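# Assemble two printed parts to match the displayed model

## Task

Join the two printed parts so they match the assembled example on the stand. The robot must not tip over or be left leaning, and nothing may be knocked over or pushed out of the work area.

## Robot and tools

Robot: the LinearBot has an omnidirectional base and a column about 1.7 m tall. A carriage rides up and down the column (lift_m) and holds two identical six-joint arms, left and right, each with a two-finger gripper. Arm bases sit about 0.57 m + lift_m above the floor, and carriage parts hang about 0.15 m below them. A hand reaches about 0.78 m from its shoulder but only about 0.38 m below its arm base. The hand is about 0.16 m long and 0.1 m wide (0.14 m open), with thin tapered fingertips. The parked pose is joints 1 to 6 = 0, 0.05, 0.05, 1.45, 0, 0, which makes the robot about 0.85 m wide and 0.65 m long.

Cameras: carriage_camera is fixed and looks forward, tilted about 20 degrees down. left_wrist_camera and right_wrist_camera look out past their fingertips. All images are 896x504.

Frames: the base frame has its origin on the floor under the base centre, with x forward, y left and z up, in metres. The left_hand and right_hand readings are in this frame and give the point midway between the finger pads. quat_wxyz is the hand's orientation: the hand's z axis runs along the fingers and its y axis is the opening direction. base_odometry is measured in the base frame as it stood at the scene's start. It counts wheel turns only, so slip shows up as travel. Heading is in radians, left positive, within ±3.142.

move tool. The action is made of base, joints, speeds and min_time_s. cameras and blocking only control what comes back and when the call returns.
- base: an object with exactly one key, and it is a relative offset from where the base last reported itself. translate_m is metres forward (+) or back (-), range -2 to 2. strafe_m is metres left (+) or right (-), range -2 to 2. rotate_rad is radians of turn on the spot, counter-clockwise (+), range -6.3 to 6.3.
- joints: one object that covers both arms, keyed by joint name. Each value is an absolute target, not an offset.
  - lift_m: 0 to 1 m.
  - joint1: -2.617 to 3.054 rad. This is the arm's yaw about vertical; 0 points forward and positive turns left.
  - joint2: 0 to 3.141. This is the shoulder; 0 puts the upper arm back and level, 1.57 upright, 3.14 forward and level.
  - joint3: 0 to 3.141. This is the elbow; 0 is folded and 3.14 is straight.
  - joint4: -1.57 to 1.57. This is wrist pitch; positive lifts the fingertips.
  - joint5: -1.57 to 1.57. This is wrist yaw; positive swings the fingertips to the right, the opposite sense to joint1.
  - joint6: -2.094 to 2.094. This is the roll about the finger axis; positive is clockwise seen from the forearm.
  - gripper_m: 0 to 0.093 m, the gap between the pads.
  - Names use the left_ and right_ prefix, e.g. right_joint3_rad or left_gripper_m.
- speeds: per-action top speeds. translate_m and strafe_m take 0.02 to 0.5 m/s, rotate_rad 0.05 to 1.57 rad/s, and lift_m 0.08 to 0.27 m/s (default 0.25).
- min_time_s: 0.1 to 8 s. It is the shortest duration for every arm and gripper motion in the action. A value of 2 or more gives straighter, slower hand paths. A value that is too short makes the arms jump and overshoot.
- cameras: a list drawn from carriage_camera, left_wrist_camera, right_wrist_camera and all.
- blocking: defaults to true, meaning wait until everything rests. With false the call returns within about 0.5 s. A later move replaces only the targets it names.

A move with no action simply reports the state and images. A single action is capped at about 14-15 s (time_out). Unknown keys make a call invalid. Out-of-range values are refused, and a refusal or an unplanned stop cancels the remaining move, wait and finished_scene calls in that reply.

Other tools:
- wait(seconds 0 to 10, cameras) lets time pass with no new command.
- stop brakes every running motion. It is not instant: the base coasts first, and a braked arm can keep pressing.
- zoom_image takes camera and region [x0,y0,x1,y1] in pixels from the top-left corner, at most 504x504. It works only on a camera in the newest images.
- finished_scene ends the scene for good. The assembly must then hold without the robot.

Result lines:
- move: done, or the worst status of its motions.
- base_status and joint_status: done, moving, off_target (resting short of the target and possibly still pushing), contact_stop, time_out, not_followed (arm targets blocked by the self-collision check, also shown as "joint command not followed"), stopped, or limit_stop_at_motor_heat.
- on_its_own: what the robot did without being told. Its "held at" gives a target, not a reading.
- joint_positions: the readings.
- motor_effort: a percentage of the maximum, with the peak of the last action in brackets. It is noisy and biased.
- Joint torques: in N m, in joint order. Joints 1 to 3 wrap at ±28.
- Motor temperatures: given per arm, with the gripper motor last.
- MOTOR HOT: appears at 75 °C. At 100 °C that arm goes limp for 30-60 s (OVER-TEMPERATURE FAULT); resend its targets afterwards. To avoid this, park arms while you think or drive, and don't keep them stretched out or pushing.

Reading quirks:
- Hand readings may be off, usually placing the hand higher than it truly is, especially at long reach.
- Loads make the hand sag.
- Small commanded turns may not happen.
- When gripping a hard part, the gripper reading is up to about 5 mm narrower than the part, or slightly wider on some grippers. Shut on nothing, it reads 0-0.003 m.
- Commanding about 5 mm below the first-contact width gives full force. To release, command well above the reading.

Cautions:
- Keep the two arms from colliding or pressing on each other, including fingers. Never close one gripper on the other arm.
- With joint2 under 0.8, turning joint1 outward by 0.5 or more can hit the column.
- Unfold an arm away from objects, then approach in small steps along a line.
- Arms have no contact stop, so a blocked arm keeps pushing. The base's contact stop is unreliable.
- To free a pressed robot, back off about 0.2 m the way it came.
- Tipping risk is highest with the carriage high, arms extended or loaded, pushing or pulling, or braking suddenly. Never drive away from something held fast.
- Don't drop parts from height, release them while they move, slam or hit anything, or push things out of the work area.
- While you think, time passes and a running move carries on.

Each tool is called after "Call:" by a JSON object that holds its "fn" and its "kwargs".

## Session

Call:
{"fn": "move", "kwargs": {}}

Scene clock: 0.00 s.
Joint torques (N m): no reading
Motor temperatures (°C): left_arm=[23 27 35 40 23 22 23] | right_arm=[24 28 37 31 20 24 21]
base_odometry: x=+0.000 y=+0.000 heading=+0.000
base_status: not commanded
joint_positions: lift_m=+0.300 left_joint1_rad=+0.009 left_joint2_rad=+0.066 left_joint3_rad=+0.039 left_joint4_rad=+1.442 left_joint5_rad=-0.018 left_joint6_rad=+0.003 left_gripper_m=+0.09396 right_joint1_rad=+0.004 right_joint2_rad=+0.055 right_joint3_rad=+0.062 right_joint4_rad=+1.461 right_joint5_rad=+0.034 right_joint6_rad=+0.009 right_gripper_m=+0.09396
joint_status: not commanded
motor_effort: lift_m=+33 drive_wheels=+1
left_hand: x=+0.2741 y=+0.3098 z=+1.2919 quat_wxyz=(+0.997, -0.009, +0.078, +0.006) (m; base frame)
right_hand: x=+0.2590 y=-0.3122 z=+1.2990 quat_wxyz=(+0.999, +0.017, +0.052, +0.005) (m; base frame)
pictures: carriage_camera, left_wrist_camera, right_wrist_camera

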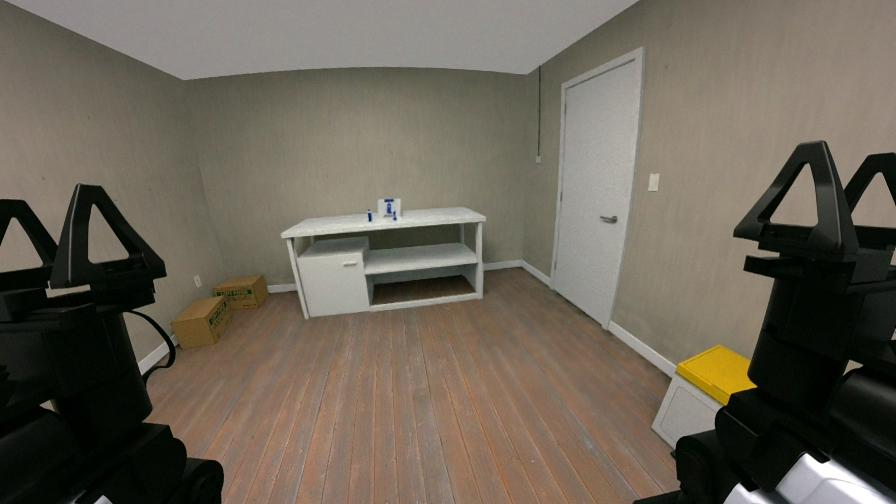

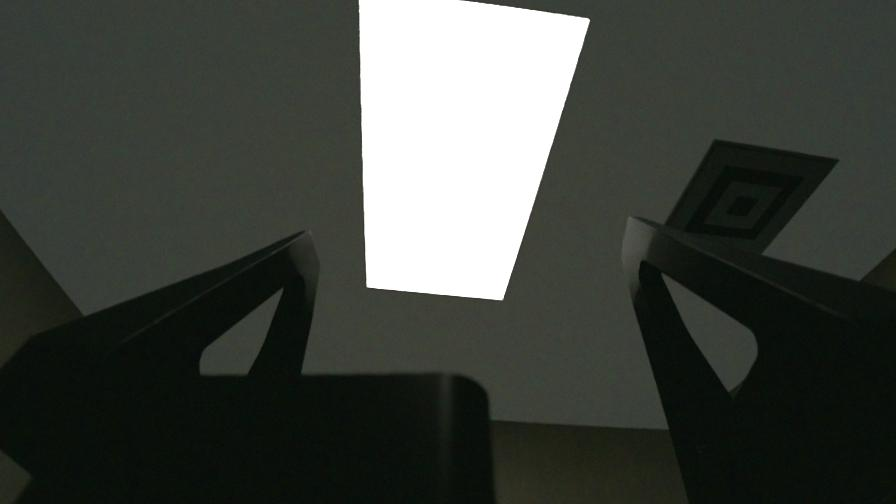

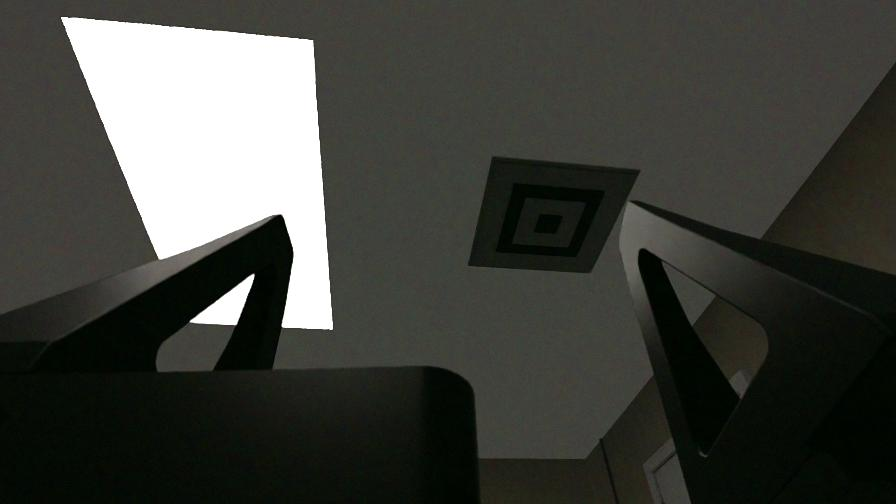

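Call:
{"fn": "zoom_image", "kwargs": {"camera": "carriage_camera", "region": [340, 180, 440, 240]}}

Scaled by 5.040.

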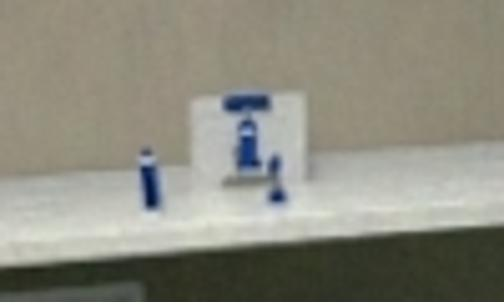

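Call:
{"fn": "move", "kwargs": {"base": {"rotate_rad": 0.21}, "joints": {"lift_m": 0.4}}}

Call:
{"fn": "move", "kwargs": {"base": {"strafe_m": 0.2}}}

Call:
{"fn": "move", "kwargs": {"base": {"translate_m": 1.2}, "cameras": ["carriage_camera"]}}

Scene clock: 33.77 s.
Joint torques (N m): left_arm=[-0.14 3.48 5.97 -0.2 -0.01 -0.15] | right_arm=[-0.51 3.37 6.01 -0.14 -0.13 0]
move: done
base_odometry: x=+0.000 y=+0.000 heading=+0.210
base_status: done
joint_positions: lift_m=+0.400 left_joint1_rad=+0.009 left_joint2_rad=+0.066 left_joint3_rad=+0.039 left_joint4_rad=+1.442 left_joint5_rad=-0.018 left_joint6_rad=+0.003 left_gripper_m=+0.09396 right_joint1_rad=+0.004 right_joint2_rad=+0.055 right_joint3_rad=+0.062 right_joint4_rad=+1.460 right_joint5_rad=+0.034 right_joint6_rad=+0.009 right_gripper_m=+0.09396
joint_status: all done
motor_effort: lift_m=+38(48) drive_wheels=+5(8)
left_hand: x=+0.2741 y=+0.3098 z=+1.3916 quat_wxyz=(+0.997, -0.009, +0.078, +0.006) (m; base frame)
right_hand: x=+0.2591 y=-0.3122 z=+1.3987 quat_wxyz=(+0.998, +0.017, +0.052, +0.005) (m; base frame)
pictures: none

Scene clock: 35.83 s.
Joint torques (N m): left_arm=[-0.12 3.44 5.93 -0.21 -0.02 -0.12] | right_arm=[-0.47 3.49 5.96 -0.13 -0.15 0.05]
move: done
base_odometry: x=-0.042 y=+0.196 heading=+0.211
base_status: done
joint_positions: lift_m=+0.400 left_joint1_rad=+0.009 left_joint2_rad=+0.066 left_joint3_rad=+0.039 left_joint4_rad=+1.442 left_joint5_rad=-0.018 left_joint6_rad=+0.003 left_gripper_m=+0.09396 right_joint1_rad=+0.003 right_joint2_rad=+0.055 right_joint3_rad=+0.062 right_joint4_rad=+1.460 right_joint5_rad=+0.034 right_joint6_rad=+0.009 right_gripper_m=+0.09396
joint_status: not commanded
motor_effort: lift_m=+34(40) drive_wheels=-5(13)
left_hand: x=+0.2741 y=+0.3098 z=+1.3916 quat_wxyz=(+0.997, -0.009, +0.078, +0.006) (m; base frame)
right_hand: x=+0.2591 y=-0.3122 z=+1.3987 quat_wxyz=(+0.999, +0.017, +0.052, +0.005) (m; base frame)
pictures: none

Scene clock: 40.53 s.
Joint torques (N m): left_arm=[-0.32 3.38 5.82 -0.18 0 -0.15] | right_arm=[-0.5 3.48 5.86 -0.13 -0.15 0.03]
move: done
base_odometry: x=+1.131 y=+0.448 heading=+0.211
base_status: done
joint_positions: lift_m=+0.400 left_joint1_rad=+0.009 left_joint2_rad=+0.066 left_joint3_rad=+0.039 left_joint4_rad=+1.442 left_joint5_rad=-0.018 left_joint6_rad=+0.003 left_gripper_m=+0.09396 right_joint1_rad=+0.003 right_joint2_rad=+0.055 right_joint3_rad=+0.062 right_joint4_rad=+1.461 right_joint5_rad=+0.034 right_joint6_rad=+0.009 right_gripper_m=+0.09396
joint_status: not commanded
motor_effort: lift_m=+39(42) drive_wheels=-3(11)
left_hand: x=+0.2742 y=+0.3098 z=+1.3916 quat_wxyz=(+0.997, -0.009, +0.078, +0.006) (m; base frame)
right_hand: x=+0.2589 y=-0.3122 z=+1.3987 quat_wxyz=(+0.999, +0.017, +0.051, +0.005) (m; base frame)
pictures: carriage_camera

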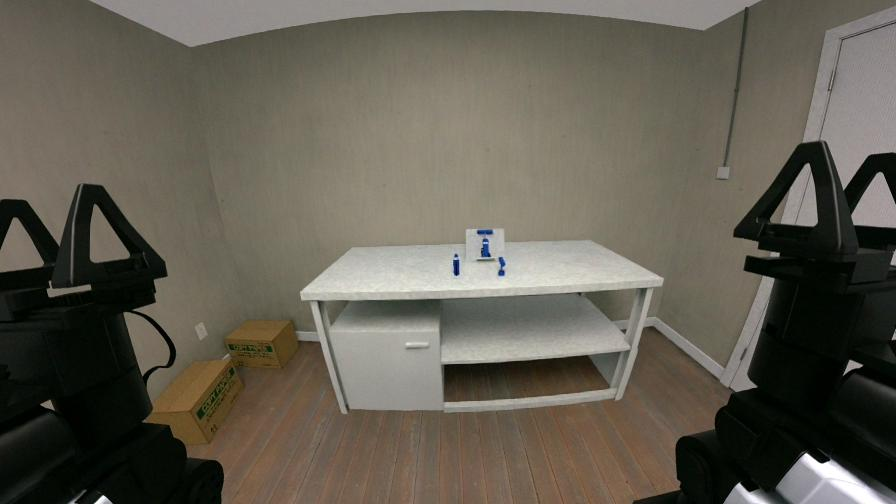

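Call:
{"fn": "zoom_image", "kwargs": {"camera": "carriage_camera", "region": [420, 215, 540, 285]}}

Scaled by 4.200.

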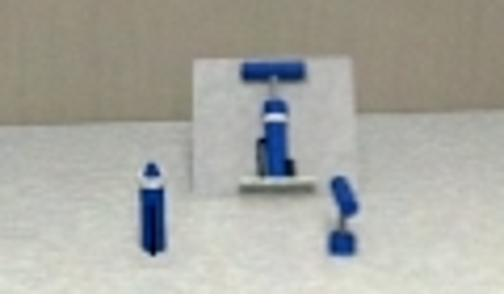

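Call:
{"fn": "move", "kwargs": {"base": {"translate_m": 0.6}, "joints": {"lift_m": 0.45}, "speeds": {"translate_m": 0.3}, "cameras": ["carriage_camera"]}}

Call:
{"fn": "zoom_image", "kwargs": {"camera": "carriage_camera", "region": [420, 215, 580, 315]}}

Scene clock: 62.57 s.
Joint torques (N m): left_arm=[-0.17 3.54 5.96 -0.19 -0.03 -0.13] | right_arm=[-0.5 3.44 5.98 -0.12 -0.12 0.01]
Motor temperatures (°C): left_arm=[23 28 40 36 22 21 22] | right_arm=[24 28 40 27 20 23 21]
move: done
base_odometry: x=+1.718 y=+0.574 heading=+0.212
base_status: done
joint_positions: lift_m=+0.450 left_joint1_rad=+0.009 left_joint2_rad=+0.066 left_joint3_rad=+0.039 left_joint4_rad=+1.441 left_joint5_rad=-0.018 left_joint6_rad=+0.003 left_gripper_m=+0.09396 right_joint1_rad=+0.003 right_joint2_rad=+0.055 right_joint3_rad=+0.062 right_joint4_rad=+1.462 right_joint5_rad=+0.034 right_joint6_rad=+0.009 right_gripper_m=+0.09396
joint_status: all done
motor_effort: lift_m=+40(47) drive_wheels=-3(11)
left_hand: x=+0.2744 y=+0.3098 z=+1.4416 quat_wxyz=(+0.997, -0.009, +0.078, +0.006) (m; base frame)
right_hand: x=+0.2587 y=-0.3122 z=+1.4487 quat_wxyz=(+0.999, +0.017, +0.051, +0.005) (m; base frame)
pictures: carriage_camera

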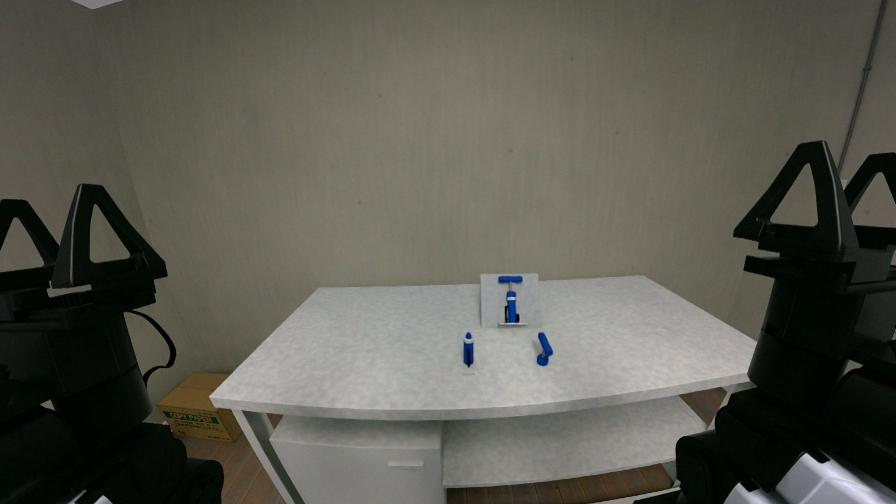

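Scaled by 3.150.

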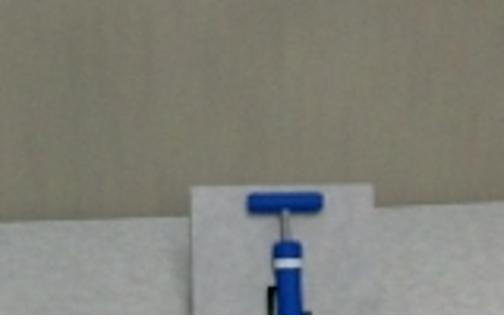

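Call:
{"fn": "zoom_image", "kwargs": {"camera": "carriage_camera", "region": [440, 260, 580, 390]}}

Scaled by 3.600.

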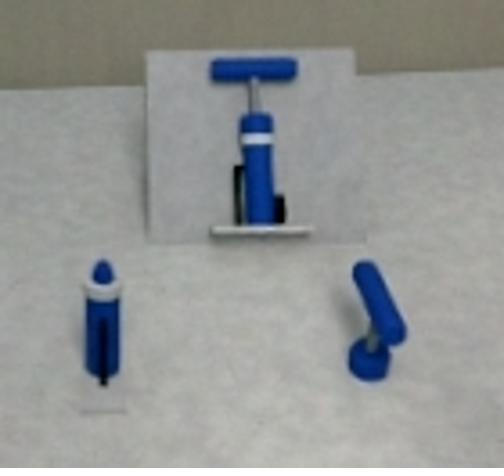

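Call:
{"fn": "move", "kwargs": {"base": {"translate_m": 0.15}, "speeds": {"translate_m": 0.2}, "joints": {"right_joint1_rad": 0, "right_joint2_rad": 1.2, "right_joint3_rad": 1.0, "right_joint4_rad": -0.5, "right_joint5_rad": 0, "left_joint1_rad": -0.25, "left_joint2_rad": 1.2, "left_joint3_rad": 1.0, "left_joint4_rad": -0.5, "left_joint5_rad": 0}, "cameras": ["all"]}}

Scene clock: 110.50 s.
Joint torques (N m): left_arm=[-0.79 -4.01 9.72 1.87 0.02 -0.13] | right_arm=[-0.83 -3.95 10.82 1.57 -0.23 0.02]
move: done
base_odometry: x=+1.864 y=+0.606 heading=+0.213
base_status: done
joint_positions: lift_m=+0.450 left_joint1_rad=-0.243 left_joint2_rad=+1.193 left_joint3_rad=+0.977 left_joint4_rad=-0.482 left_joint5_rad=-0.007 left_joint6_rad=+0.003 left_gripper_m=+0.09396 right_joint1_rad=+0.003 right_joint2_rad=+1.200 right_joint3_rad=+0.960 right_joint4_rad=-0.495 right_joint5_rad=+0.011 right_joint6_rad=+0.009 right_gripper_m=+0.09396
joint_status: all done
motor_effort: lift_m=+38(41) drive_wheels=-5(10)
left_hand: x=+0.5868 y=+0.2197 z=+1.2183 quat_wxyz=(+0.420, +0.110, +0.900, -0.047) (m; base frame)
right_hand: x=+0.5929 y=-0.3072 z=+1.2054 quat_wxyz=(+0.405, +0.005, +0.914, -0.003) (m; base frame)
pictures: carriage_camera, left_wrist_camera, right_wrist_camera

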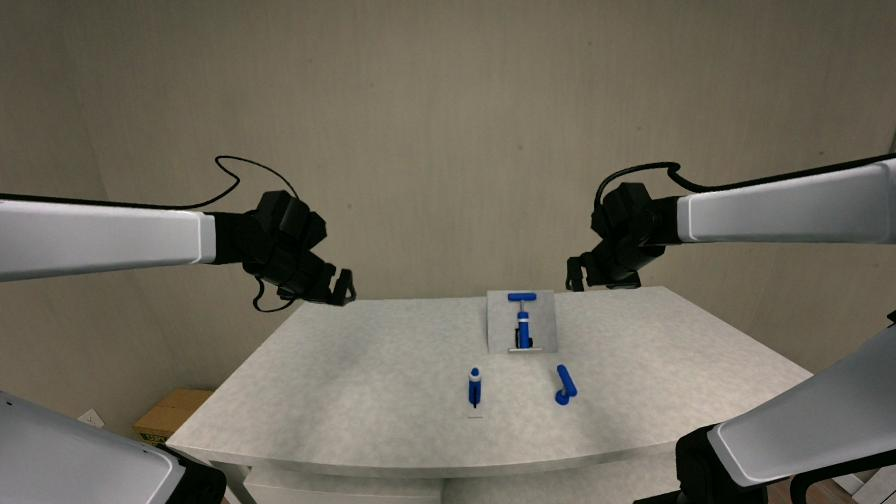

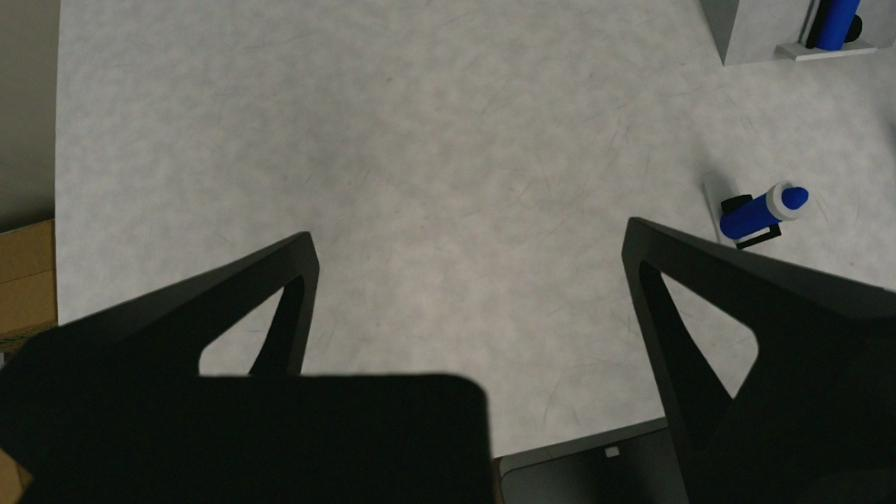

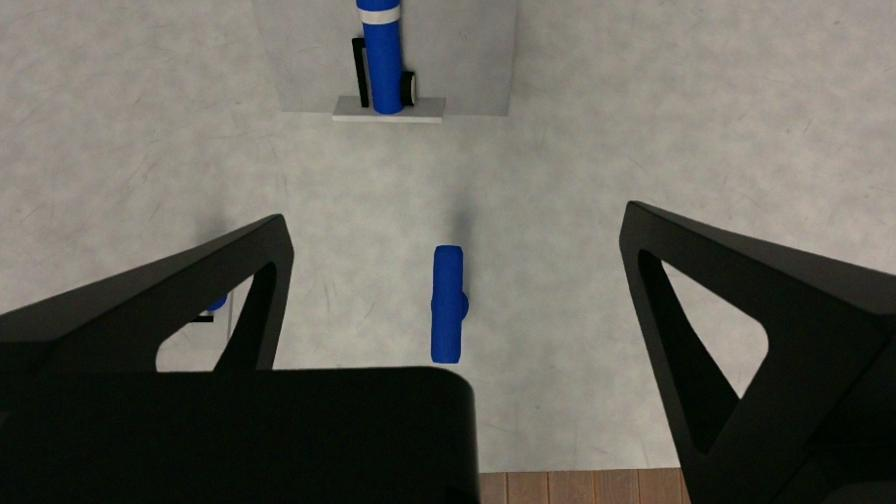

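Call:
{"fn": "zoom_image", "kwargs": {"camera": "left_wrist_camera", "region": [660, 140, 860, 270]}}

Call:
{"fn": "zoom_image", "kwargs": {"camera": "right_wrist_camera", "region": [280, 0, 540, 140]}}

Call:
{"fn": "zoom_image", "kwargs": {"camera": "right_wrist_camera", "region": [370, 180, 530, 380]}}

Call:
{"fn": "zoom_image", "kwargs": {"camera": "carriage_camera", "region": [440, 280, 600, 430]}}

Scaled by 2.520.

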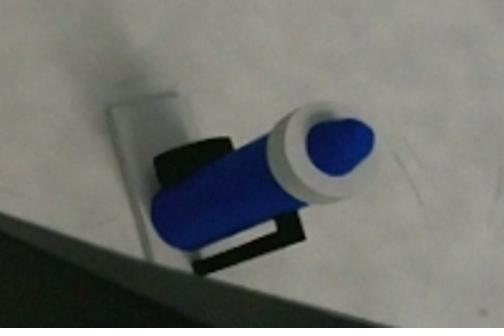

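Scaled by 1.938.

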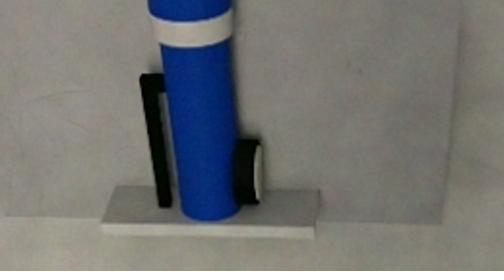

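Scaled by 2.520.

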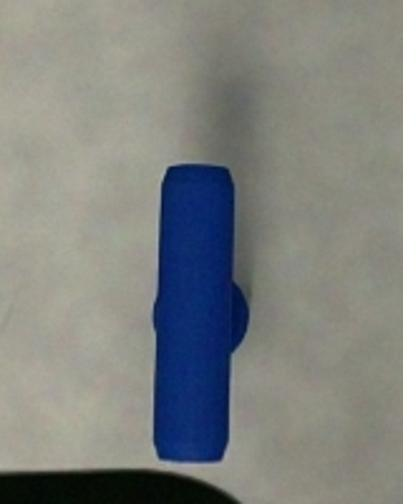

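Scaled by 3.150.

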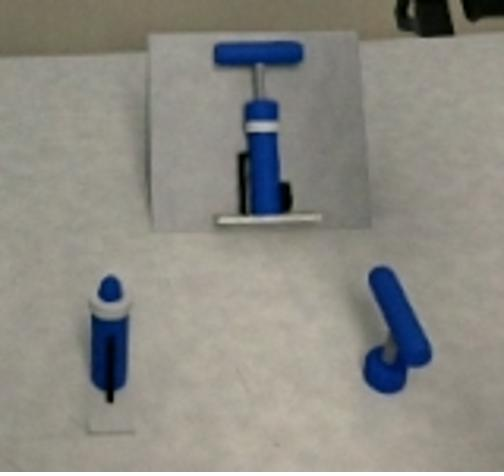

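Call:
{"fn": "move", "kwargs": {"joints": {"right_joint2_rad": 2.0, "right_joint3_rad": 1.15, "right_joint4_rad": -0.25}, "cameras": ["all"]}}

Scene clock: 195.37 s.
Joint torques (N m): left_arm=[-0.84 -4.11 9.66 1.89 0.03 -0.12] | right_arm=[-0.8 -8.94 8.35 1.21 -0.23 0.04]
Motor temperatures (°C): left_arm=[22 27 48 38 21 20 21] | right_arm=[23 27 52 28 20 22 21]
move: done
base_odometry: x=+1.864 y=+0.606 heading=+0.213
base_status: not commanded
joint_positions: lift_m=+0.450 left_joint1_rad=-0.243 left_joint2_rad=+1.193 left_joint3_rad=+0.977 left_joint4_rad=-0.485 left_joint5_rad=-0.007 left_joint6_rad=+0.003 left_gripper_m=+0.09396 right_joint1_rad=+0.003 right_joint2_rad=+2.001 right_joint3_rad=+1.119 right_joint4_rad=-0.269 right_joint5_rad=+0.011 right_joint6_rad=+0.009 right_gripper_m=+0.09396
joint_status: all done
motor_effort: lift_m=+37(43) drive_wheels=-4(4)
left_hand: x=+0.5863 y=+0.2198 z=+1.2177 quat_wxyz=(+0.419, +0.110, +0.900, -0.047) (m; base frame)
right_hand: x=+0.6655 y=-0.3069 z=+0.9882 quat_wxyz=(+0.208, +0.004, +0.978, -0.004) (m; base frame)
pictures: carriage_camera, left_wrist_camera, right_wrist_camera

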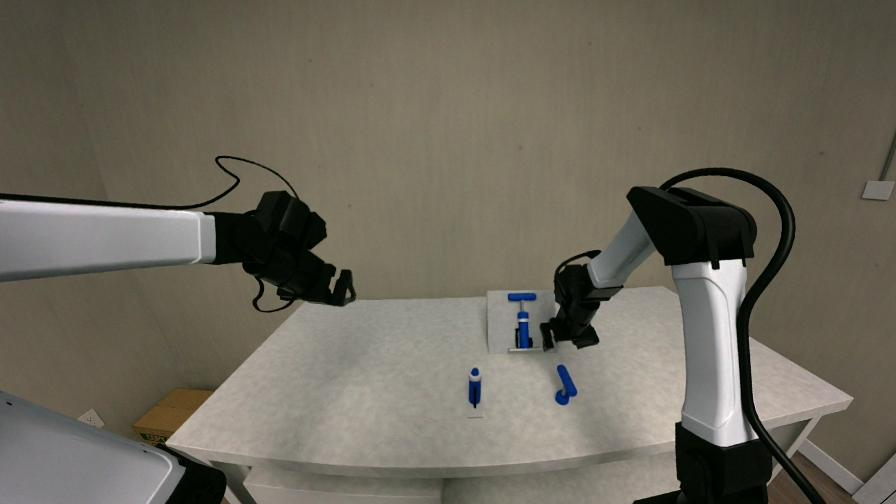

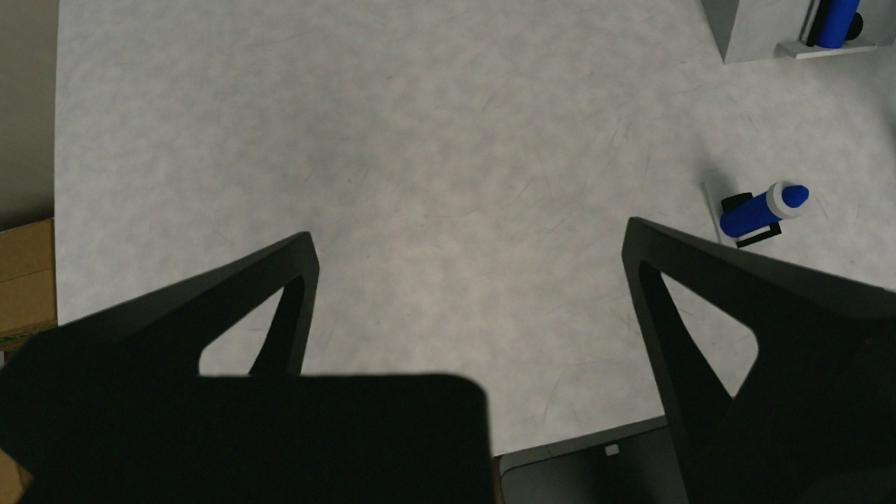

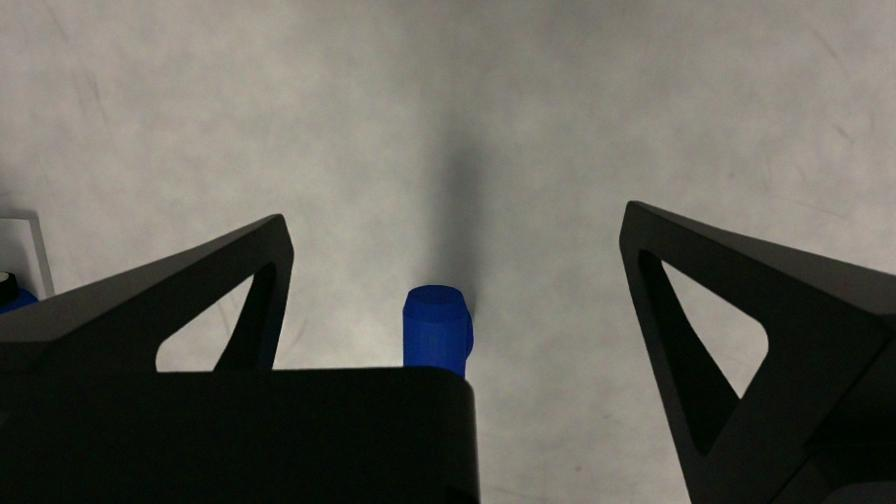

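Call:
{"fn": "move", "kwargs": {"joints": {"right_joint2_rad": 1.946, "right_joint3_rad": 0.66, "right_joint4_rad": 0.2}, "cameras": ["carriage_camera", "right_wrist_camera"]}}

Scene clock: 247.00 s.
Joint torques (N m): left_arm=[-0.69 -4.08 9.66 1.91 0.06 -0.14] | right_arm=[-0.77 -9.37 3.49 1.27 -0.24 0.03]
Motor temperatures (°C): left_arm=[22 27 50 40 21 20 20] | right_arm=[23 35 45 27 20 21 21]
move: done
base_odometry: x=+1.864 y=+0.606 heading=+0.213
base_status: not commanded
joint_positions: lift_m=+0.450 left_joint1_rad=-0.243 left_joint2_rad=+1.193 left_joint3_rad=+0.977 left_joint4_rad=-0.485 left_joint5_rad=-0.007 left_joint6_rad=+0.003 left_gripper_m=+0.09396 right_joint1_rad=+0.003 right_joint2_rad=+1.974 right_joint3_rad=+0.667 right_joint4_rad=+0.181 right_joint5_rad=+0.011 right_joint6_rad=+0.009 right_gripper_m=+0.09396
joint_status: all done
motor_effort: lift_m=+38(39) drive_wheels=-4(4)
left_hand: x=+0.5863 y=+0.2198 z=+1.2177 quat_wxyz=(+0.419, +0.110, +0.900, -0.047) (m; base frame)
right_hand: x=+0.5846 y=-0.3072 z=+0.9241 quat_wxyz=(+0.221, +0.004, +0.975, -0.004) (m; base frame)
pictures: carriage_camera, right_wrist_camera

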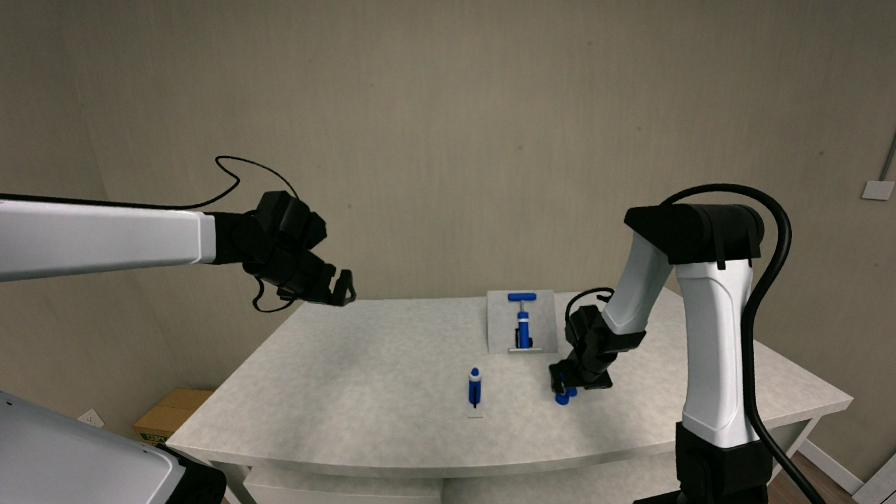

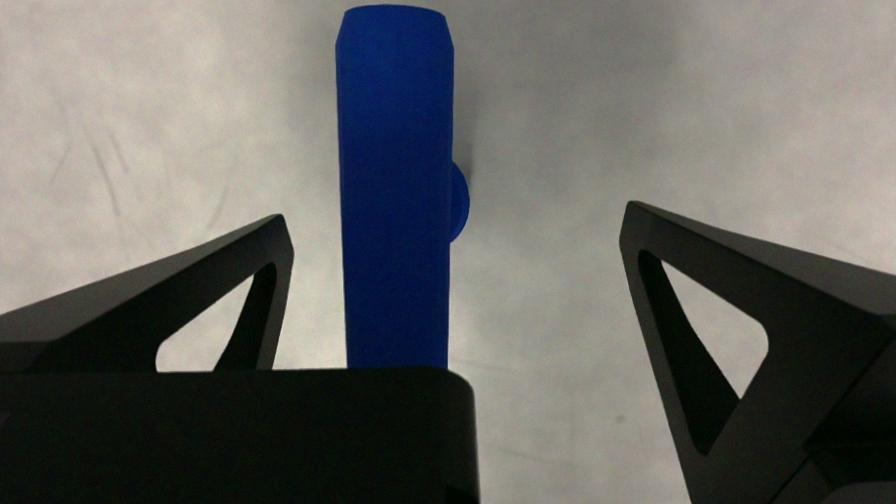

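Call:
{"fn": "zoom_image", "kwargs": {"camera": "carriage_camera", "region": [500, 320, 640, 430]}}

Scaled by 3.600.

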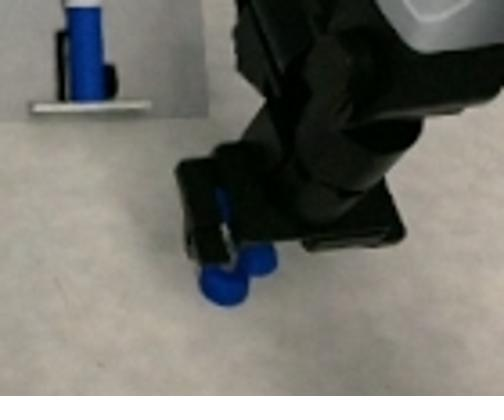

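Call:
{"fn": "move", "kwargs": {"joints": {"right_joint1_rad": 0.045, "right_joint6_rad": 0.05, "lift_m": 0.428}, "cameras": ["right_wrist_camera"]}}

Scene clock: 274.00 s.
Joint torques (N m): left_arm=[-0.95 -4.25 8.69 1.98 0.05 -0.14] | right_arm=[-0.36 -8.53 3.74 1.21 -0.2 0.1]
move: done
base_odometry: x=+1.864 y=+0.606 heading=+0.213
base_status: not commanded
joint_positions: lift_m=+0.428 left_joint1_rad=-0.243 left_joint2_rad=+1.196 left_joint3_rad=+0.989 left_joint4_rad=-0.494 left_joint5_rad=-0.007 left_joint6_rad=+0.003 left_gripper_m=+0.09396 right_joint1_rad=+0.044 right_joint2_rad=+1.964 right_joint3_rad=+0.665 right_joint4_rad=+0.189 right_joint5_rad=+0.009 right_joint6_rad=+0.041 right_gripper_m=+0.09396
joint_status: all done
motor_effort: lift_m=+32(32) drive_wheels=+4(5)
left_hand: x=+0.5868 y=+0.2197 z=+1.1984 quat_wxyz=(+0.418, +0.110, +0.900, -0.047) (m; base frame)
right_hand: x=+0.5872 y=-0.2923 z=+0.9064 quat_wxyz=(+0.228, +0.000, +0.974, +0.005) (m; base frame)
pictures: right_wrist_camera

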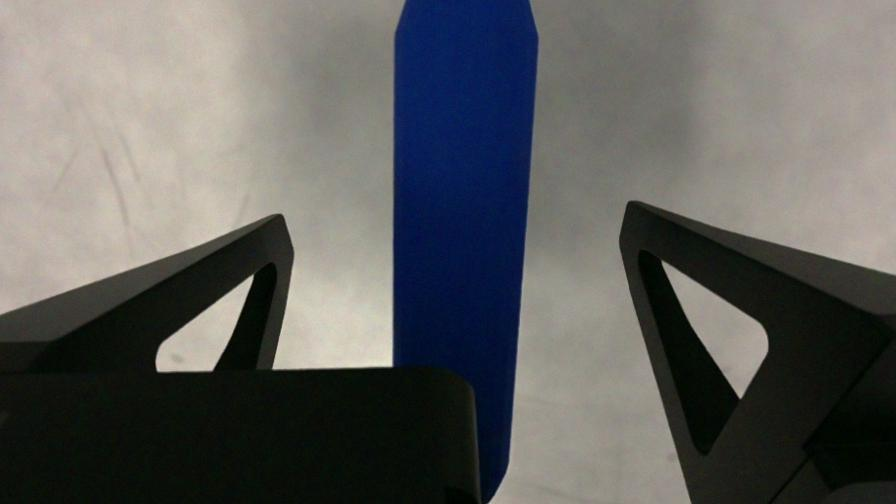

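Call:
{"fn": "move", "kwargs": {"joints": {"lift_m": 0.468}, "cameras": ["carriage_camera", "right_wrist_camera"]}}

Call:
{"fn": "zoom_image", "kwargs": {"camera": "carriage_camera", "region": [500, 320, 640, 430]}}

Scene clock: 314.27 s.
Joint torques (N m): left_arm=[-0.76 -4.4 8.42 2 0.01 -0.12] | right_arm=[-0.49 -8.21 3.85 1.22 -0.19 0.08]
Motor temperatures (°C): left_arm=[22 26 50 39 21 20 20] | right_arm=[23 33 40 28 20 21 21]
move: done
base_odometry: x=+1.864 y=+0.606 heading=+0.213
base_status: not commanded
joint_positions: lift_m=+0.468 left_joint1_rad=-0.243 left_joint2_rad=+1.196 left_joint3_rad=+0.992 left_joint4_rad=-0.489 left_joint5_rad=-0.007 left_joint6_rad=+0.003 left_gripper_m=+0.09396 right_joint1_rad=+0.044 right_joint2_rad=+1.961 right_joint3_rad=+0.665 right_joint4_rad=+0.194 right_joint5_rad=+0.009 right_joint6_rad=+0.042 right_gripper_m=+0.09396
joint_status: all done
motor_effort: lift_m=+37(46) drive_wheels=+3(4)
left_hand: x=+0.5881 y=+0.2193 z=+1.2403 quat_wxyz=(+0.422, +0.110, +0.899, -0.048) (m; base frame)
right_hand: x=+0.5887 y=-0.2922 z=+0.9474 quat_wxyz=(+0.232, +0.000, +0.973, +0.006) (m; base frame)
pictures: carriage_camera, right_wrist_camera

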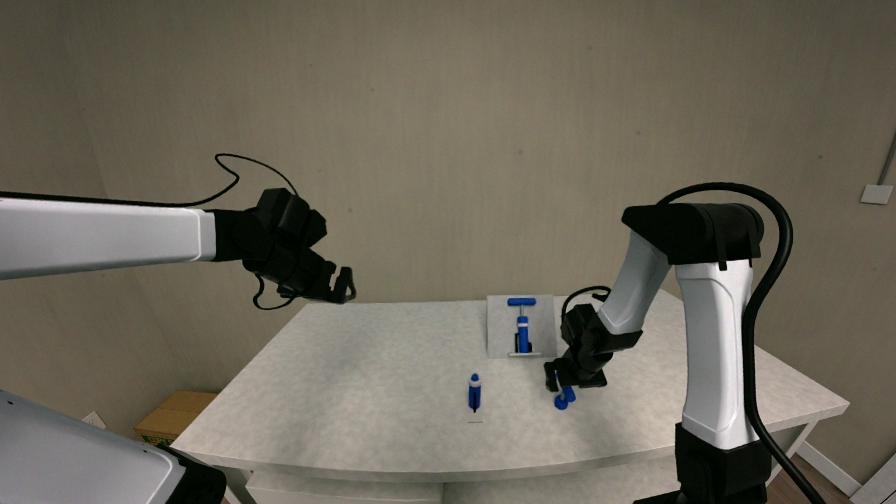

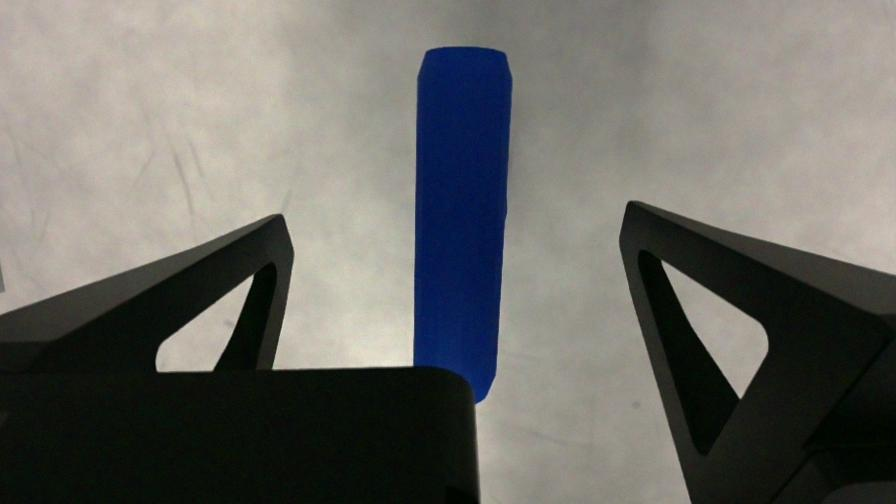

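Scaled by 3.600.

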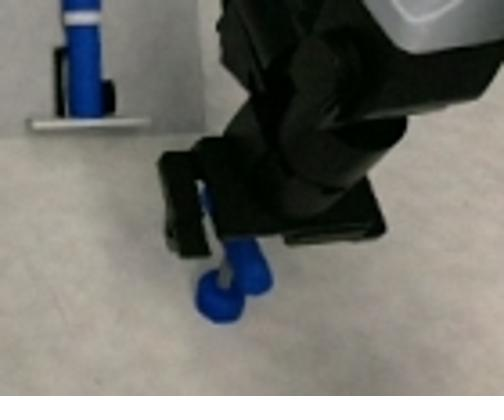

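Call:
{"fn": "move", "kwargs": {"joints": {"right_gripper_m": 0.014}, "min_time_s": 2, "cameras": ["right_wrist_camera"]}}

Scene clock: 324.13 s.
Joint torques (N m): left_arm=[-0.72 -4.45 8.49 1.97 0.01 -0.13] | right_arm=[-0.4 -8.25 3.77 1.18 -0.2 0.11]
move: off_target
base_odometry: x=+1.864 y=+0.606 heading=+0.213
base_status: not commanded
joint_positions: lift_m=+0.468 left_joint1_rad=-0.243 left_joint2_rad=+1.196 left_joint3_rad=+0.992 left_joint4_rad=-0.489 left_joint5_rad=-0.007 left_joint6_rad=+0.003 left_gripper_m=+0.09396 right_joint1_rad=+0.044 right_joint2_rad=+1.961 right_joint3_rad=+0.665 right_joint4_rad=+0.194 right_joint5_rad=+0.009 right_joint6_rad=+0.043 right_gripper_m=+0.02289
joint_status: right_gripper_m off_target (ended at +0.02291, target +0.01400)
motor_effort: lift_m=+34(39) drive_wheels=+3(5)
left_hand: x=+0.5881 y=+0.2193 z=+1.2403 quat_wxyz=(+0.422, +0.110, +0.899, -0.048) (m; base frame)
right_hand: x=+0.5887 y=-0.2922 z=+0.9474 quat_wxyz=(+0.232, +0.000, +0.973, +0.006) (m; base frame)
pictures: right_wrist_camera

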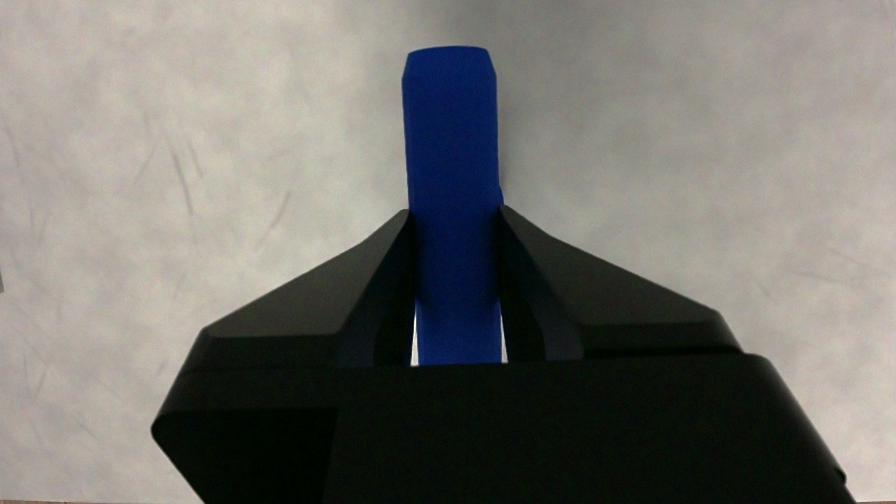

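Call:
{"fn": "move", "kwargs": {"joints": {"lift_m": 0.65}, "speeds": {"lift_m": 0.12}}}

Call:
{"fn": "move", "kwargs": {"base": {"strafe_m": 0.22}, "speeds": {"strafe_m": 0.15}, "cameras": ["all"]}}

Scene clock: 340.63 s.
Joint torques (N m): left_arm=[-0.73 -4.53 8.43 2 0.06 -0.15] | right_arm=[-0.44 -8.24 3.75 1.21 -0.21 0.09]
move: done
base_odometry: x=+1.864 y=+0.606 heading=+0.213
base_status: not commanded
joint_positions: lift_m=+0.650 left_joint1_rad=-0.243 left_joint2_rad=+1.196 left_joint3_rad=+0.992 left_joint4_rad=-0.491 left_joint5_rad=-0.007 left_joint6_rad=+0.003 left_gripper_m=+0.09396 right_joint1_rad=+0.044 right_joint2_rad=+1.961 right_joint3_rad=+0.665 right_joint4_rad=+0.191 right_joint5_rad=+0.009 right_joint6_rad=+0.043 right_gripper_m=+0.02289
joint_status: all done
motor_effort: lift_m=+40(47) drive_wheels=+4(5)
left_hand: x=+0.5878 y=+0.2194 z=+1.4219 quat_wxyz=(+0.421, +0.110, +0.899, -0.048) (m; base frame)
right_hand: x=+0.5881 y=-0.2923 z=+1.1290 quat_wxyz=(+0.231, +0.000, +0.973, +0.006) (m; base frame)
pictures: none

Scene clock: 343.00 s.
Joint torques (N m): left_arm=[-0.53 -4.4 8.35 1.96 0.01 -0.15] | right_arm=[-0.65 -8.24 3.85 1.22 -0.17 0.09]
move: done
base_odometry: x=+1.818 y=+0.821 heading=+0.212
base_status: done
joint_positions: lift_m=+0.650 left_joint1_rad=-0.245 left_joint2_rad=+1.196 left_joint3_rad=+0.992 left_joint4_rad=-0.491 left_joint5_rad=-0.004 left_joint6_rad=+0.003 left_gripper_m=+0.09396 right_joint1_rad=+0.046 right_joint2_rad=+1.961 right_joint3_rad=+0.665 right_joint4_rad=+0.191 right_joint5_rad=+0.007 right_joint6_rad=+0.043 right_gripper_m=+0.02289
joint_status: not commanded
motor_effort: lift_m=+35(41) drive_wheels=-1(9)
left_hand: x=+0.5875 y=+0.2181 z=+1.4219 quat_wxyz=(+0.421, +0.111, +0.899, -0.049) (m; base frame)
right_hand: x=+0.5881 y=-0.2911 z=+1.1290 quat_wxyz=(+0.231, -0.001, +0.973, +0.007) (m; base frame)
pictures: carriage_camera, left_wrist_camera, right_wrist_camera

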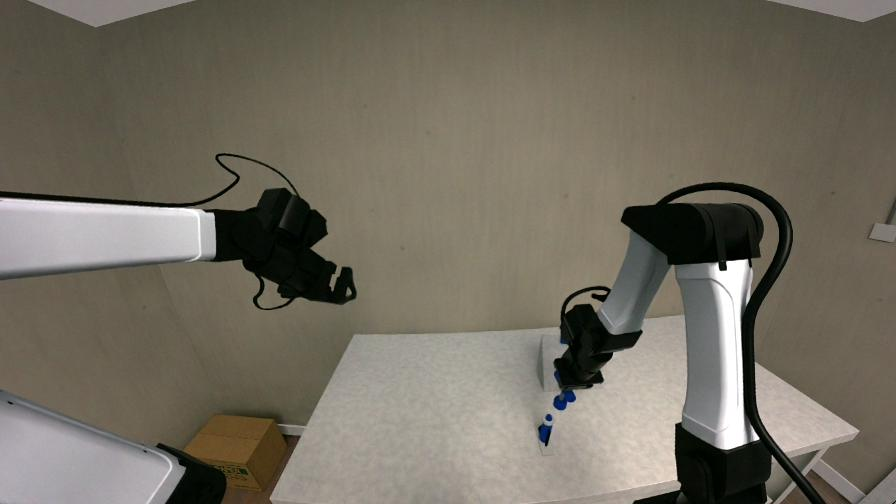

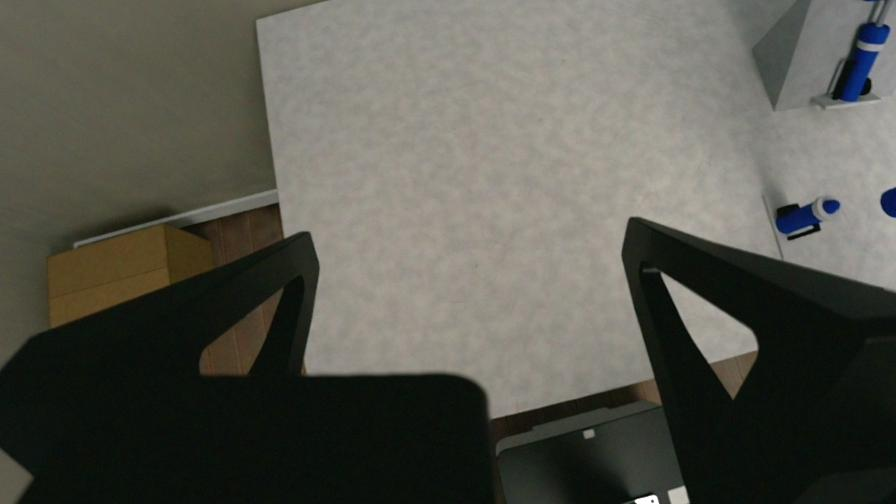

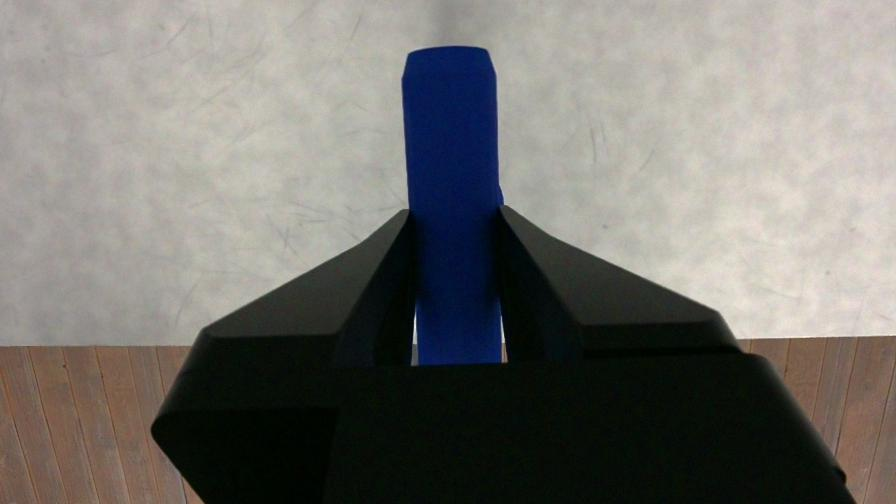

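Call:
{"fn": "move", "kwargs": {"joints": {"left_joint1_rad": -0.8, "left_joint2_rad": 2.8, "left_joint3_rad": 1.356, "left_joint4_rad": 1.19, "left_joint5_rad": 0.05, "left_joint6_rad": -1.57, "left_gripper_m": 0.03}, "min_time_s": 3, "cameras": ["all"]}}

Scene clock: 428.93 s.
Joint torques (N m): left_arm=[-0.66 -11.77 5.19 2.4 0.02 -0.24] | right_arm=[-0.59 -8.21 3.71 1.24 -0.16 0.09]
move: done
base_odometry: x=+1.818 y=+0.821 heading=+0.212
base_status: not commanded
joint_positions: lift_m=+0.650 left_joint1_rad=-0.794 left_joint2_rad=+2.775 left_joint3_rad=+1.343 left_joint4_rad=+1.186 left_joint5_rad=+0.043 left_joint6_rad=-1.555 left_gripper_m=+0.03008 right_joint1_rad=+0.046 right_joint2_rad=+1.961 right_joint3_rad=+0.665 right_joint4_rad=+0.191 right_joint5_rad=+0.007 right_joint6_rad=+0.043 right_gripper_m=+0.02289
joint_status: all done
motor_effort: lift_m=+33(41) drive_wheels=-2(2)
left_hand: x=+0.6479 y=-0.1268 z=+1.1259 quat_wxyz=(+0.222, -0.281, +0.737, -0.574) (m; base frame)
right_hand: x=+0.5881 y=-0.2911 z=+1.1290 quat_wxyz=(+0.231, -0.001, +0.973, +0.007) (m; base frame)
pictures: carriage_camera, left_wrist_camera, right_wrist_camera

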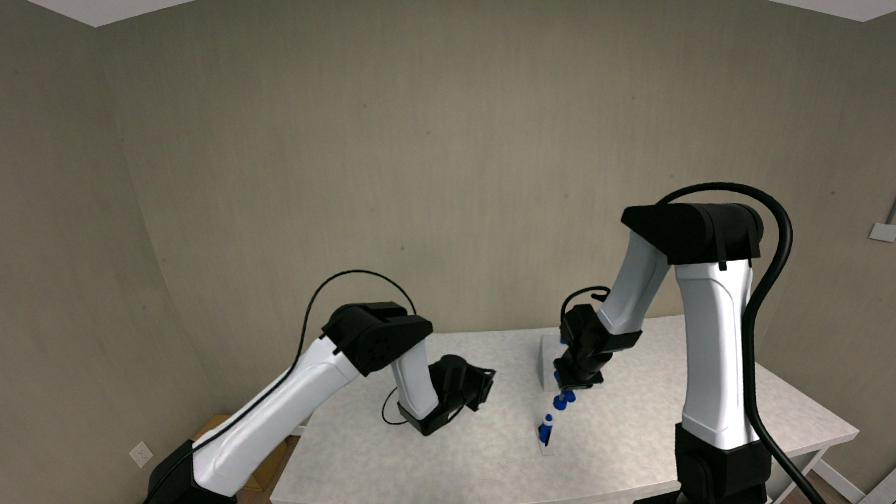

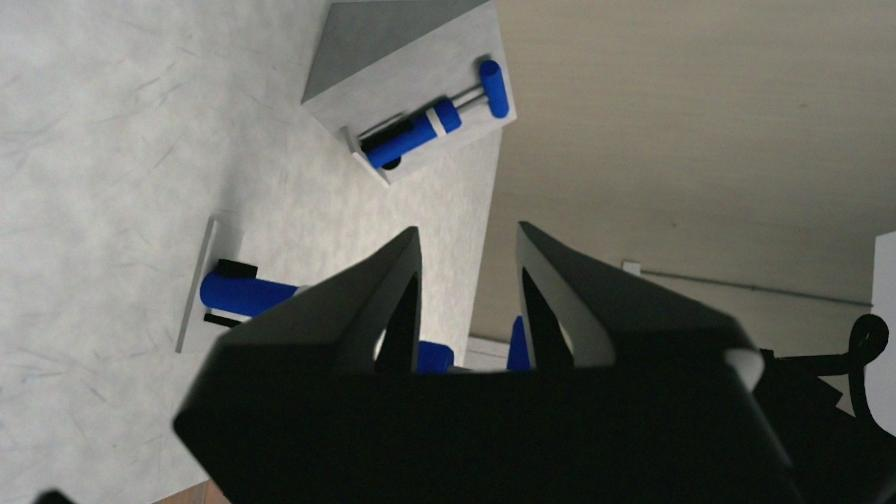

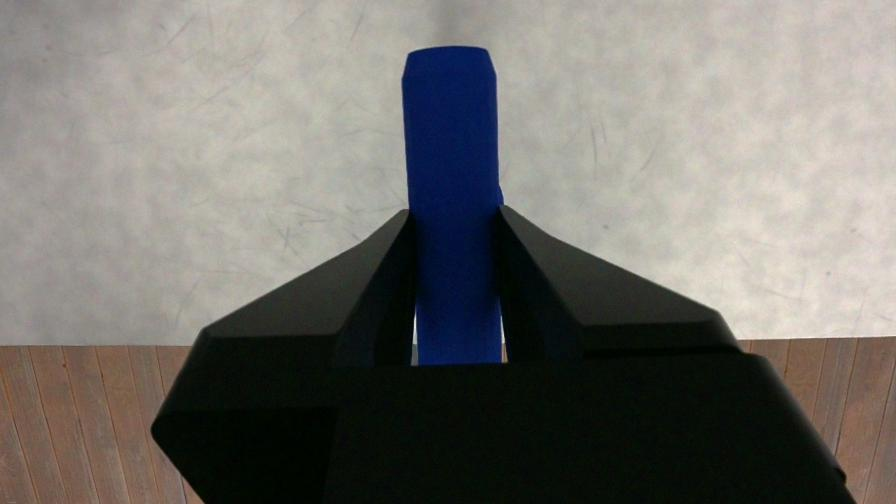

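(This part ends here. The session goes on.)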